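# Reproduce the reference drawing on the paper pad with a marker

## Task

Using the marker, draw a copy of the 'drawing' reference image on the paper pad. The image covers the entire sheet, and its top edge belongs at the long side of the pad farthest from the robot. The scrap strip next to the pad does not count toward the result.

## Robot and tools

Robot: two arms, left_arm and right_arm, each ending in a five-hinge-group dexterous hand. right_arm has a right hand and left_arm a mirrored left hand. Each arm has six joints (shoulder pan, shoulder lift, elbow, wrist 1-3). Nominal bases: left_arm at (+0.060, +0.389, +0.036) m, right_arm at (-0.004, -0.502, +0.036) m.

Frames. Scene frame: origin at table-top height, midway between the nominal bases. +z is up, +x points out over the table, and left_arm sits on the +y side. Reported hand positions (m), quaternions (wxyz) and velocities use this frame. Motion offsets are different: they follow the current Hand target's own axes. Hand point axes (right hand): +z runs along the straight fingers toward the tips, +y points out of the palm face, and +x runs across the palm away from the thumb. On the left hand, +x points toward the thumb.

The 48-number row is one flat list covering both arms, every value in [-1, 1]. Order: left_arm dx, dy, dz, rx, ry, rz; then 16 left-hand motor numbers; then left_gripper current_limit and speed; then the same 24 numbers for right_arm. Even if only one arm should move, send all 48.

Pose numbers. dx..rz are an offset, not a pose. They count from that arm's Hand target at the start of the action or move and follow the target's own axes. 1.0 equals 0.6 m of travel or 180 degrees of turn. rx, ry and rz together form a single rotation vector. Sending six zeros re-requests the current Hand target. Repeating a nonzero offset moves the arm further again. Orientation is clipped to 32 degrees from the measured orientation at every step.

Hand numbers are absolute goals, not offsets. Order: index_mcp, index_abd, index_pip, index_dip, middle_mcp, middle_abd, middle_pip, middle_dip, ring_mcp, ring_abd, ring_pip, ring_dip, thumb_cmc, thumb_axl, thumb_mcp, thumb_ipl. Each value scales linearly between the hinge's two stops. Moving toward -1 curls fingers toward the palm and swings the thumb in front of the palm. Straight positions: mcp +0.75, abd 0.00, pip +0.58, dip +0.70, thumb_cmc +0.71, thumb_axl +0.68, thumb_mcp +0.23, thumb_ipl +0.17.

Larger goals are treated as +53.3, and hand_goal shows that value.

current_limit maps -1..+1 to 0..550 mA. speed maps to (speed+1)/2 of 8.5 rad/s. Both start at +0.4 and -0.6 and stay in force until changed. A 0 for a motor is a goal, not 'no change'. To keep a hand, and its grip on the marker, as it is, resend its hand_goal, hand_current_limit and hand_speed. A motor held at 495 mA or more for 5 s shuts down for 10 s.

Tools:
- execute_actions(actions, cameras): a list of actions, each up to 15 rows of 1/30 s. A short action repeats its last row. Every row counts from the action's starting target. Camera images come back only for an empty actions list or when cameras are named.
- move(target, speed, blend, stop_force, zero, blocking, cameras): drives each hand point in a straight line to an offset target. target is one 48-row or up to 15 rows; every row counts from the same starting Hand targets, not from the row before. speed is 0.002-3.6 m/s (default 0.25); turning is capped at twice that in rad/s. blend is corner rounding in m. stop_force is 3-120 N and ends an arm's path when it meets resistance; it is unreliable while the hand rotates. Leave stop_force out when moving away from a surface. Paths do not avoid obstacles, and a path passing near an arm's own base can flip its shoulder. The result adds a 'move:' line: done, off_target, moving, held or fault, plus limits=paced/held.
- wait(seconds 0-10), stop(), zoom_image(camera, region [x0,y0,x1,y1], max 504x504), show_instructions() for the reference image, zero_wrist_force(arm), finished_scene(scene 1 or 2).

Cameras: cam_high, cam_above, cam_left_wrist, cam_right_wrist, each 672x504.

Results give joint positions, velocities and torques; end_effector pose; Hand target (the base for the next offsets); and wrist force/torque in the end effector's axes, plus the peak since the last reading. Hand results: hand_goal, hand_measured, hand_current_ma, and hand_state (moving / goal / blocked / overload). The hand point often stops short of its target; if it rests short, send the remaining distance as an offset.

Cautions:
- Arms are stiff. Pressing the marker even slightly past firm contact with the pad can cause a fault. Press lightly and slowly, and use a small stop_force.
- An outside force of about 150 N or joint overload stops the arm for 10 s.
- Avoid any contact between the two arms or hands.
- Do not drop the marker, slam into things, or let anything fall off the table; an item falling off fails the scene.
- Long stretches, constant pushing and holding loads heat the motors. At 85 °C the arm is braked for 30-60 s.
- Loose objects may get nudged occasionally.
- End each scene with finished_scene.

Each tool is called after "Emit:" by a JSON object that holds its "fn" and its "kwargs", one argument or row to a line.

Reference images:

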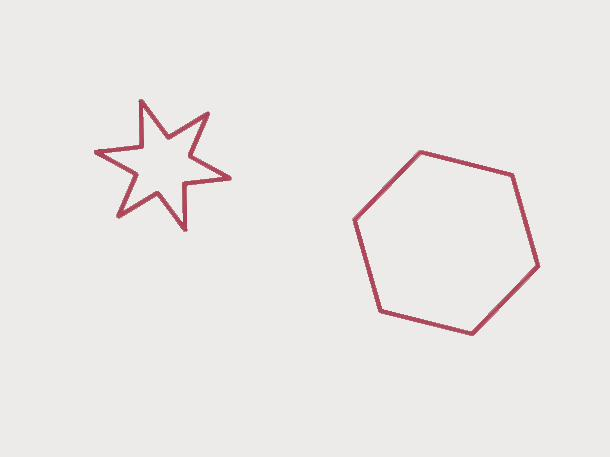

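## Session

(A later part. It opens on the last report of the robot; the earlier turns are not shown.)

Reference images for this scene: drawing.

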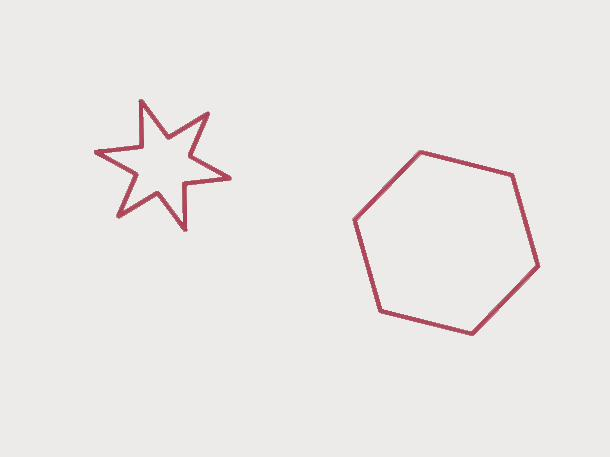

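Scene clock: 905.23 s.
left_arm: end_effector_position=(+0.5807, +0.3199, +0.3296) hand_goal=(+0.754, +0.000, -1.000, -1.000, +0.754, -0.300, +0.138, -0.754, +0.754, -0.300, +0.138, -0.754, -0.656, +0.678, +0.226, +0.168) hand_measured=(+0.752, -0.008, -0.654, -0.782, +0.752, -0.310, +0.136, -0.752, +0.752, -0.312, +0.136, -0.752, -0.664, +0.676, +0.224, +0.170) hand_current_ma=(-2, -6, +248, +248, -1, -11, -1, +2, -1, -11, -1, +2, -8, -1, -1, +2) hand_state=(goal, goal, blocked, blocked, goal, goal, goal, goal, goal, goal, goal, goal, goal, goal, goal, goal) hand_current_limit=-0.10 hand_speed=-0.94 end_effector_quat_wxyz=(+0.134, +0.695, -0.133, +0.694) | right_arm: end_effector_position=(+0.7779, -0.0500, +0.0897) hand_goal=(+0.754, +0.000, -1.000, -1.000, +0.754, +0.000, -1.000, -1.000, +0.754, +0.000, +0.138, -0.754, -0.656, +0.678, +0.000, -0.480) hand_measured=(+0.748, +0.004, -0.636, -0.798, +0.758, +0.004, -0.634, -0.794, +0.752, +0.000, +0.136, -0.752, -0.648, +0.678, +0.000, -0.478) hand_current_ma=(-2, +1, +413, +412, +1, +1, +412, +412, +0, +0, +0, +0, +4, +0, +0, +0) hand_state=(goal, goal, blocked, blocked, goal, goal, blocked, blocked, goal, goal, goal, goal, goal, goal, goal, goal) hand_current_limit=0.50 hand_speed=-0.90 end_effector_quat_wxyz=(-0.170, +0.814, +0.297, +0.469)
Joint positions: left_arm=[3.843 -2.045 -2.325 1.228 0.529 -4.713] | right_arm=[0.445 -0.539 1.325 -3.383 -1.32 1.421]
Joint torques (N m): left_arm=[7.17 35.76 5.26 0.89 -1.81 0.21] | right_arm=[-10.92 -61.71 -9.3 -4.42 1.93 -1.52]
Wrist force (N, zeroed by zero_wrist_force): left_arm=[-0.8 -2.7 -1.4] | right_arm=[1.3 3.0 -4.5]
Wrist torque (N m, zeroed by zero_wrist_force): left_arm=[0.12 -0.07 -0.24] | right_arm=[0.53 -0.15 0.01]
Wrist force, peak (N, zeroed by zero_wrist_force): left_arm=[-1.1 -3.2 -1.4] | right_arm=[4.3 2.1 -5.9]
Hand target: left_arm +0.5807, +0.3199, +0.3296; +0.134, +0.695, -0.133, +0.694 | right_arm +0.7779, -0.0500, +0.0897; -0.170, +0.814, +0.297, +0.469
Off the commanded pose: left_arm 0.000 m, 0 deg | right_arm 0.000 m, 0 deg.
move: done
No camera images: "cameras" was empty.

Emit:
{"fn": "move", "kwargs": {
  "target": [
    [0,0,0,0,0,0,0.754,0,-1,-1,0.754,-0.3,0.1387,-0.754,0.754,-0.3,0.1387,-0.754,-0.657,0.678,0.225,0.168,-0.1,-0.94,-0.00697,0.03581,-0.01108,0,0,0,0.754,0,-1,-1,0.754,0,-1,-1,0.754,0,0.1387,-0.754,-0.656,0.678,0,-0.481,0.5,-0.9],
    [0,0,0,0,0,0,0.754,0,-1,-1,0.754,-0.3,0.1387,-0.754,0.754,-0.3,0.1387,-0.754,-0.657,0.678,0.225,0.168,-0.1,-0.94,-0.01247,-0.00147,-0.02028,0,0,0,0.754,0,-1,-1,0.754,0,-1,-1,0.754,0,0.1387,-0.754,-0.656,0.678,0,-0.481,0.5,-0.9]
  ],
  "speed": 0.03,
  "cameras": []
}}

Scene clock: 910.43 s.
left_arm: end_effector_position=(+0.5807, +0.3199, +0.3296) hand_goal=(+0.754, +0.000, -1.000, -1.000, +0.754, -0.300, +0.138, -0.754, +0.754, -0.300, +0.138, -0.754, -0.656, +0.678, +0.226, +0.168) hand_measured=(+0.752, -0.008, -0.654, -0.782, +0.752, -0.310, +0.136, -0.752, +0.752, -0.312, +0.136, -0.752, -0.664, +0.676, +0.224, +0.170) hand_current_ma=(-2, -6, +248, +248, -1, -11, -1, +2, -1, -11, -1, +2, -8, -1, -1, +2) hand_state=(goal, goal, blocked, blocked, goal, goal, goal, goal, goal, goal, goal, goal, goal, goal, goal, goal) hand_current_limit=-0.10 hand_speed=-0.94 end_effector_quat_wxyz=(+0.134, +0.695, -0.133, +0.694) | right_arm: end_effector_position=(+0.7666, -0.0587, +0.0893) hand_goal=(+0.754, +0.000, -1.000, -1.000, +0.754, +0.000, -1.000, -1.000, +0.754, +0.000, +0.138, -0.754, -0.656, +0.678, +0.000, -0.480) hand_measured=(+0.746, +0.004, -0.636, -0.798, +0.758, +0.004, -0.634, -0.794, +0.752, +0.000, +0.136, -0.752, -0.648, +0.678, +0.000, -0.478) hand_current_ma=(-4, +1, +413, +413, +1, +1, +412, +412, +0, +0, +0, +0, +4, +0, +0, +0) hand_state=(goal, goal, blocked, blocked, goal, goal, blocked, blocked, goal, goal, goal, goal, goal, goal, goal, goal) hand_current_limit=0.50 hand_speed=-0.90 end_effector_quat_wxyz=(-0.170, +0.814, +0.297, +0.469)
Joint positions: left_arm=[3.843 -2.045 -2.325 1.228 0.529 -4.713] | right_arm=[0.44 -0.563 1.382 -3.415 -1.316 1.418]
Joint torques (N m): left_arm=[8.31 35.46 4.75 1.04 -1.68 0.09] | right_arm=[10.71 -61.77 -10.02 -4.05 -2.05 1.74]
Wrist force (N, zeroed by zero_wrist_force): left_arm=[-1.3 -2.9 -1.4] | right_arm=[1.9 3.5 -5.0]
Wrist torque (N m, zeroed by zero_wrist_force): left_arm=[0.10 0.01 -0.28] | right_arm=[0.58 -0.18 -0.09]
Wrist force, peak (N, zeroed by zero_wrist_force): left_arm=[-1.4 -3.1 -1.4] | right_arm=[3.2 3.3 -6.0]
Hand target: left_arm +0.5807, +0.3199, +0.3296; +0.134, +0.695, -0.133, +0.694 | right_arm +0.7664, -0.0586, +0.0893; -0.170, +0.814, +0.297, +0.469
Off the commanded pose: left_arm 0.000 m, 0 deg | right_arm 0.000 m, 0 deg.
move: done
No camera images: "cameras" was empty.

Emit:
{"fn": "move", "kwargs": {
  "target": [
    [0,0,0,0,0,0,0.754,0,-1,-1,0.754,-0.3,0.1387,-0.754,0.754,-0.3,0.1387,-0.754,-0.657,0.678,0.225,0.168,-0.1,-0.94,-0.01864,0.00657,-0.03228,0,0,0,0.754,0,-1,-1,0.754,0,-1,-1,0.754,0,0.1387,-0.754,-0.656,0.678,0,-0.481,0.5,-0.9],
    [0,0,0,0,0,0,0.754,0,-1,-1,0.754,-0.3,0.1387,-0.754,0.754,-0.3,0.1387,-0.754,-0.657,0.678,0.225,0.168,-0.1,-0.94,-0.00538,-0.02165,-0.00933,0,0,0,0.754,0,-1,-1,0.754,0,-1,-1,0.754,0,0.1387,-0.754,-0.656,0.678,0,-0.481,0.5,-0.9],
    [0,0,0,0,0,0,0.754,0,-1,-1,0.754,-0.3,0.1387,-0.754,0.754,-0.3,0.1387,-0.754,-0.657,0.678,0.225,0.168,-0.1,-0.94,-0.01786,-0.05084,-0.03062,0,0,0,0.754,0,-1,-1,0.754,0,-1,-1,0.754,0,0.1387,-0.754,-0.656,0.678,0,-0.481,0.5,-0.9]
  ],
  "speed": 0.03,
  "cameras": []
}}

Emit:
{"fn": "move", "kwargs": {
  "target": [
    [0,0,0,0,0,0,0.754,0,-1,-1,0.754,-0.3,0.1387,-0.754,0.754,-0.3,0.1387,-0.754,-0.657,0.678,0.225,0.168,-0.1,-0.94,0.0087,0,-0.005,0,0,0,0.754,0,-1,-1,0.754,0,-1,-1,0.754,0,0.1387,-0.754,-0.656,0.678,0,-0.481,0.5,-0.9],
    [0,0,0,0,0,0,0.754,0,-1,-1,0.754,-0.3,0.1387,-0.754,0.754,-0.3,0.1387,-0.754,-0.657,0.678,0.225,0.168,-0.1,-0.94,-0.0988,-0.2143,-0.2378,0,0,0,0.754,0,-1,-1,0.754,0,-1,-1,0.754,0,0.1387,-0.754,-0.656,0.678,0,-0.481,0.5,-0.9]
  ],
  "speed": 0.15,
  "blend": 0.002,
  "cameras": ["cam_above"]
}}

Emit:
{"fn": "zoom_image", "kwargs": {
  "camera": "cam_above",
  "region": [230, 120, 330, 220]
}}

Scene clock: 915.33 s.
left_arm: end_effector_position=(+0.5807, +0.3199, +0.3296) hand_goal=(+0.754, +0.000, -1.000, -1.000, +0.754, -0.300, +0.138, -0.754, +0.754, -0.300, +0.138, -0.754, -0.656, +0.678, +0.226, +0.168) hand_measured=(+0.752, -0.008, -0.654, -0.782, +0.752, -0.310, +0.136, -0.752, +0.752, -0.312, +0.136, -0.752, -0.664, +0.676, +0.224, +0.170) hand_current_ma=(-2, -6, +248, +248, -1, -11, -1, +2, -1, -11, -1, +2, -8, -1, -1, +2) hand_state=(goal, goal, blocked, blocked, goal, goal, goal, goal, goal, goal, goal, goal, goal, goal, goal, goal) hand_current_limit=-0.10 hand_speed=-0.94 end_effector_quat_wxyz=(+0.134, +0.695, -0.133, +0.694) | right_arm: end_effector_position=(+0.7306, -0.0489, +0.0892) hand_goal=(+0.754, +0.000, -1.000, -1.000, +0.754, +0.000, -1.000, -1.000, +0.754, +0.000, +0.138, -0.754, -0.656, +0.678, +0.000, -0.480) hand_measured=(+0.744, +0.004, -0.636, -0.798, +0.758, +0.004, -0.634, -0.794, +0.752, +0.000, +0.136, -0.752, -0.648, +0.678, +0.000, -0.478) hand_current_ma=(-4, +1, +412, +413, +1, +1, +412, +412, +0, +0, +0, +0, +4, +0, +0, +0) hand_state=(goal, goal, blocked, blocked, goal, goal, blocked, blocked, goal, goal, goal, goal, goal, goal, goal, goal) hand_current_limit=0.50 hand_speed=-0.90 end_effector_quat_wxyz=(-0.170, +0.814, +0.297, +0.469)
Joint positions: left_arm=[3.843 -2.045 -2.325 1.228 0.529 -4.713] | right_arm=[0.475 -0.6 1.47 -3.471 -1.346 1.437]
Joint torques (N m): left_arm=[8.15 35.31 4.97 1.04 -1.7 0.06] | right_arm=[10.84 -60.44 -8.31 -3.85 -1.96 1.75]
Wrist force (N, zeroed by zero_wrist_force): left_arm=[-1.0 -3.0 -1.4] | right_arm=[2.8 2.9 -5.2]
Wrist torque (N m, zeroed by zero_wrist_force): left_arm=[0.09 -0.01 -0.26] | right_arm=[0.49 -0.16 -0.07]
Wrist force, peak (N, zeroed by zero_wrist_force): left_arm=[-1.5 -3.2 -1.5] | right_arm=[4.0 3.3 -6.0]
Hand target: left_arm +0.5807, +0.3199, +0.3296; +0.134, +0.695, -0.133, +0.694 | right_arm +0.7305, -0.0489, +0.0892; -0.170, +0.814, +0.297, +0.469
Off the commanded pose: left_arm 0.000 m, 0 deg | right_arm 0.000 m, 0 deg.
move: done
No camera images: "cameras" was empty.

Scene clock: 917.40 s.
left_arm: end_effector_position=(+0.5807, +0.3199, +0.3296) hand_goal=(+0.754, +0.000, -1.000, -1.000, +0.754, -0.300, +0.138, -0.754, +0.754, -0.300, +0.138, -0.754, -0.656, +0.678, +0.226, +0.168) hand_measured=(+0.752, -0.008, -0.654, -0.782, +0.752, -0.310, +0.136, -0.752, +0.752, -0.312, +0.136, -0.752, -0.664, +0.676, +0.224, +0.170) hand_current_ma=(-2, -6, +248, +248, -1, -11, -1, +2, -1, -11, -1, +2, -8, -1, -1, +2) hand_state=(goal, goal, blocked, blocked, goal, goal, goal, goal, goal, goal, goal, goal, goal, goal, goal, goal) hand_current_limit=-0.10 hand_speed=-0.94 end_effector_quat_wxyz=(+0.134, +0.695, -0.133, +0.694) | right_arm: end_effector_position=(+0.5306, -0.0489, +0.1094) hand_goal=(+0.754, +0.000, -1.000, -1.000, +0.754, +0.000, -1.000, -1.000, +0.754, +0.000, +0.138, -0.754, -0.656, +0.678, +0.000, -0.480) hand_measured=(+0.748, +0.004, -0.636, -0.798, +0.758, +0.004, -0.634, -0.794, +0.752, +0.000, +0.136, -0.752, -0.648, +0.678, +0.000, -0.478) hand_current_ma=(-2, +1, +413, +413, +1, +1, +413, +413, +0, +0, +0, +0, +4, +0, +0, +0) hand_state=(goal, goal, blocked, blocked, goal, goal, blocked, blocked, goal, goal, goal, goal, goal, goal, goal, goal) hand_current_limit=0.50 hand_speed=-0.90 end_effector_quat_wxyz=(-0.170, +0.814, +0.297, +0.469)
Joint positions: left_arm=[3.843 -2.045 -2.325 1.228 0.529 -4.713] | right_arm=[0.648 -0.831 1.961 -3.743 -1.495 1.526]
Joint torques (N m): left_arm=[7.76 35.28 5.16 1.04 -1.56 -0.05] | right_arm=[12.34 -49.26 -5.5 -4.53 -2.07 1.55]
Wrist force (N, zeroed by zero_wrist_force): left_arm=[-0.9 -2.6 -1.5] | right_arm=[0.7 2.6 -4.1]
Wrist torque (N m, zeroed by zero_wrist_force): left_arm=[0.15 -0.03 -0.28] | right_arm=[0.45 -0.17 -0.13]
Wrist force, peak (N, zeroed by zero_wrist_force): left_arm=[-1.1 -3.1 -1.6] | right_arm=[2.1 3.2 -5.6]
Hand target: left_arm +0.5807, +0.3199, +0.3296; +0.134, +0.695, -0.133, +0.694 | right_arm +0.5305, -0.0490, +0.1094; -0.170, +0.814, +0.297, +0.469
Off the commanded pose: left_arm 0.000 m, 0 deg | right_arm 0.000 m, 0 deg.
move: done
Images, in order (width x height): cam_above 672x504.

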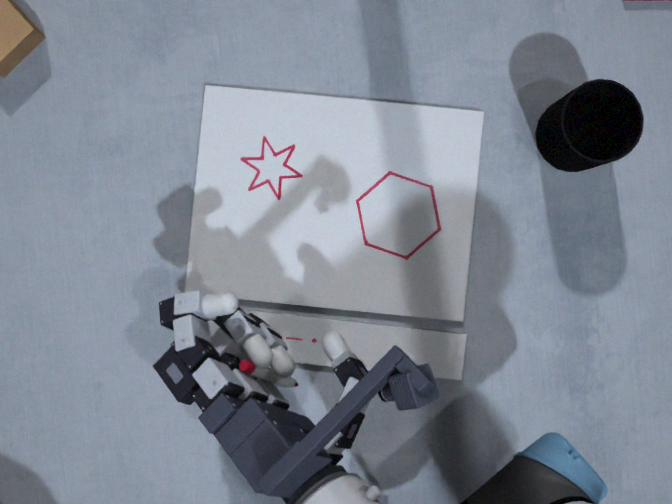

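Scaled by 5.040.

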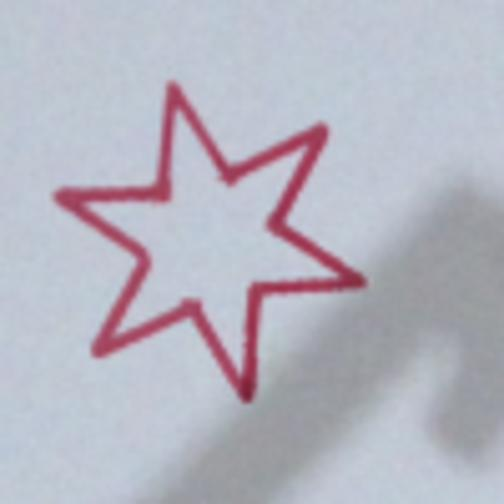

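Emit:
{"fn": "finished_scene", "kwargs": {
  "scene": 1
}}

The scene is finished.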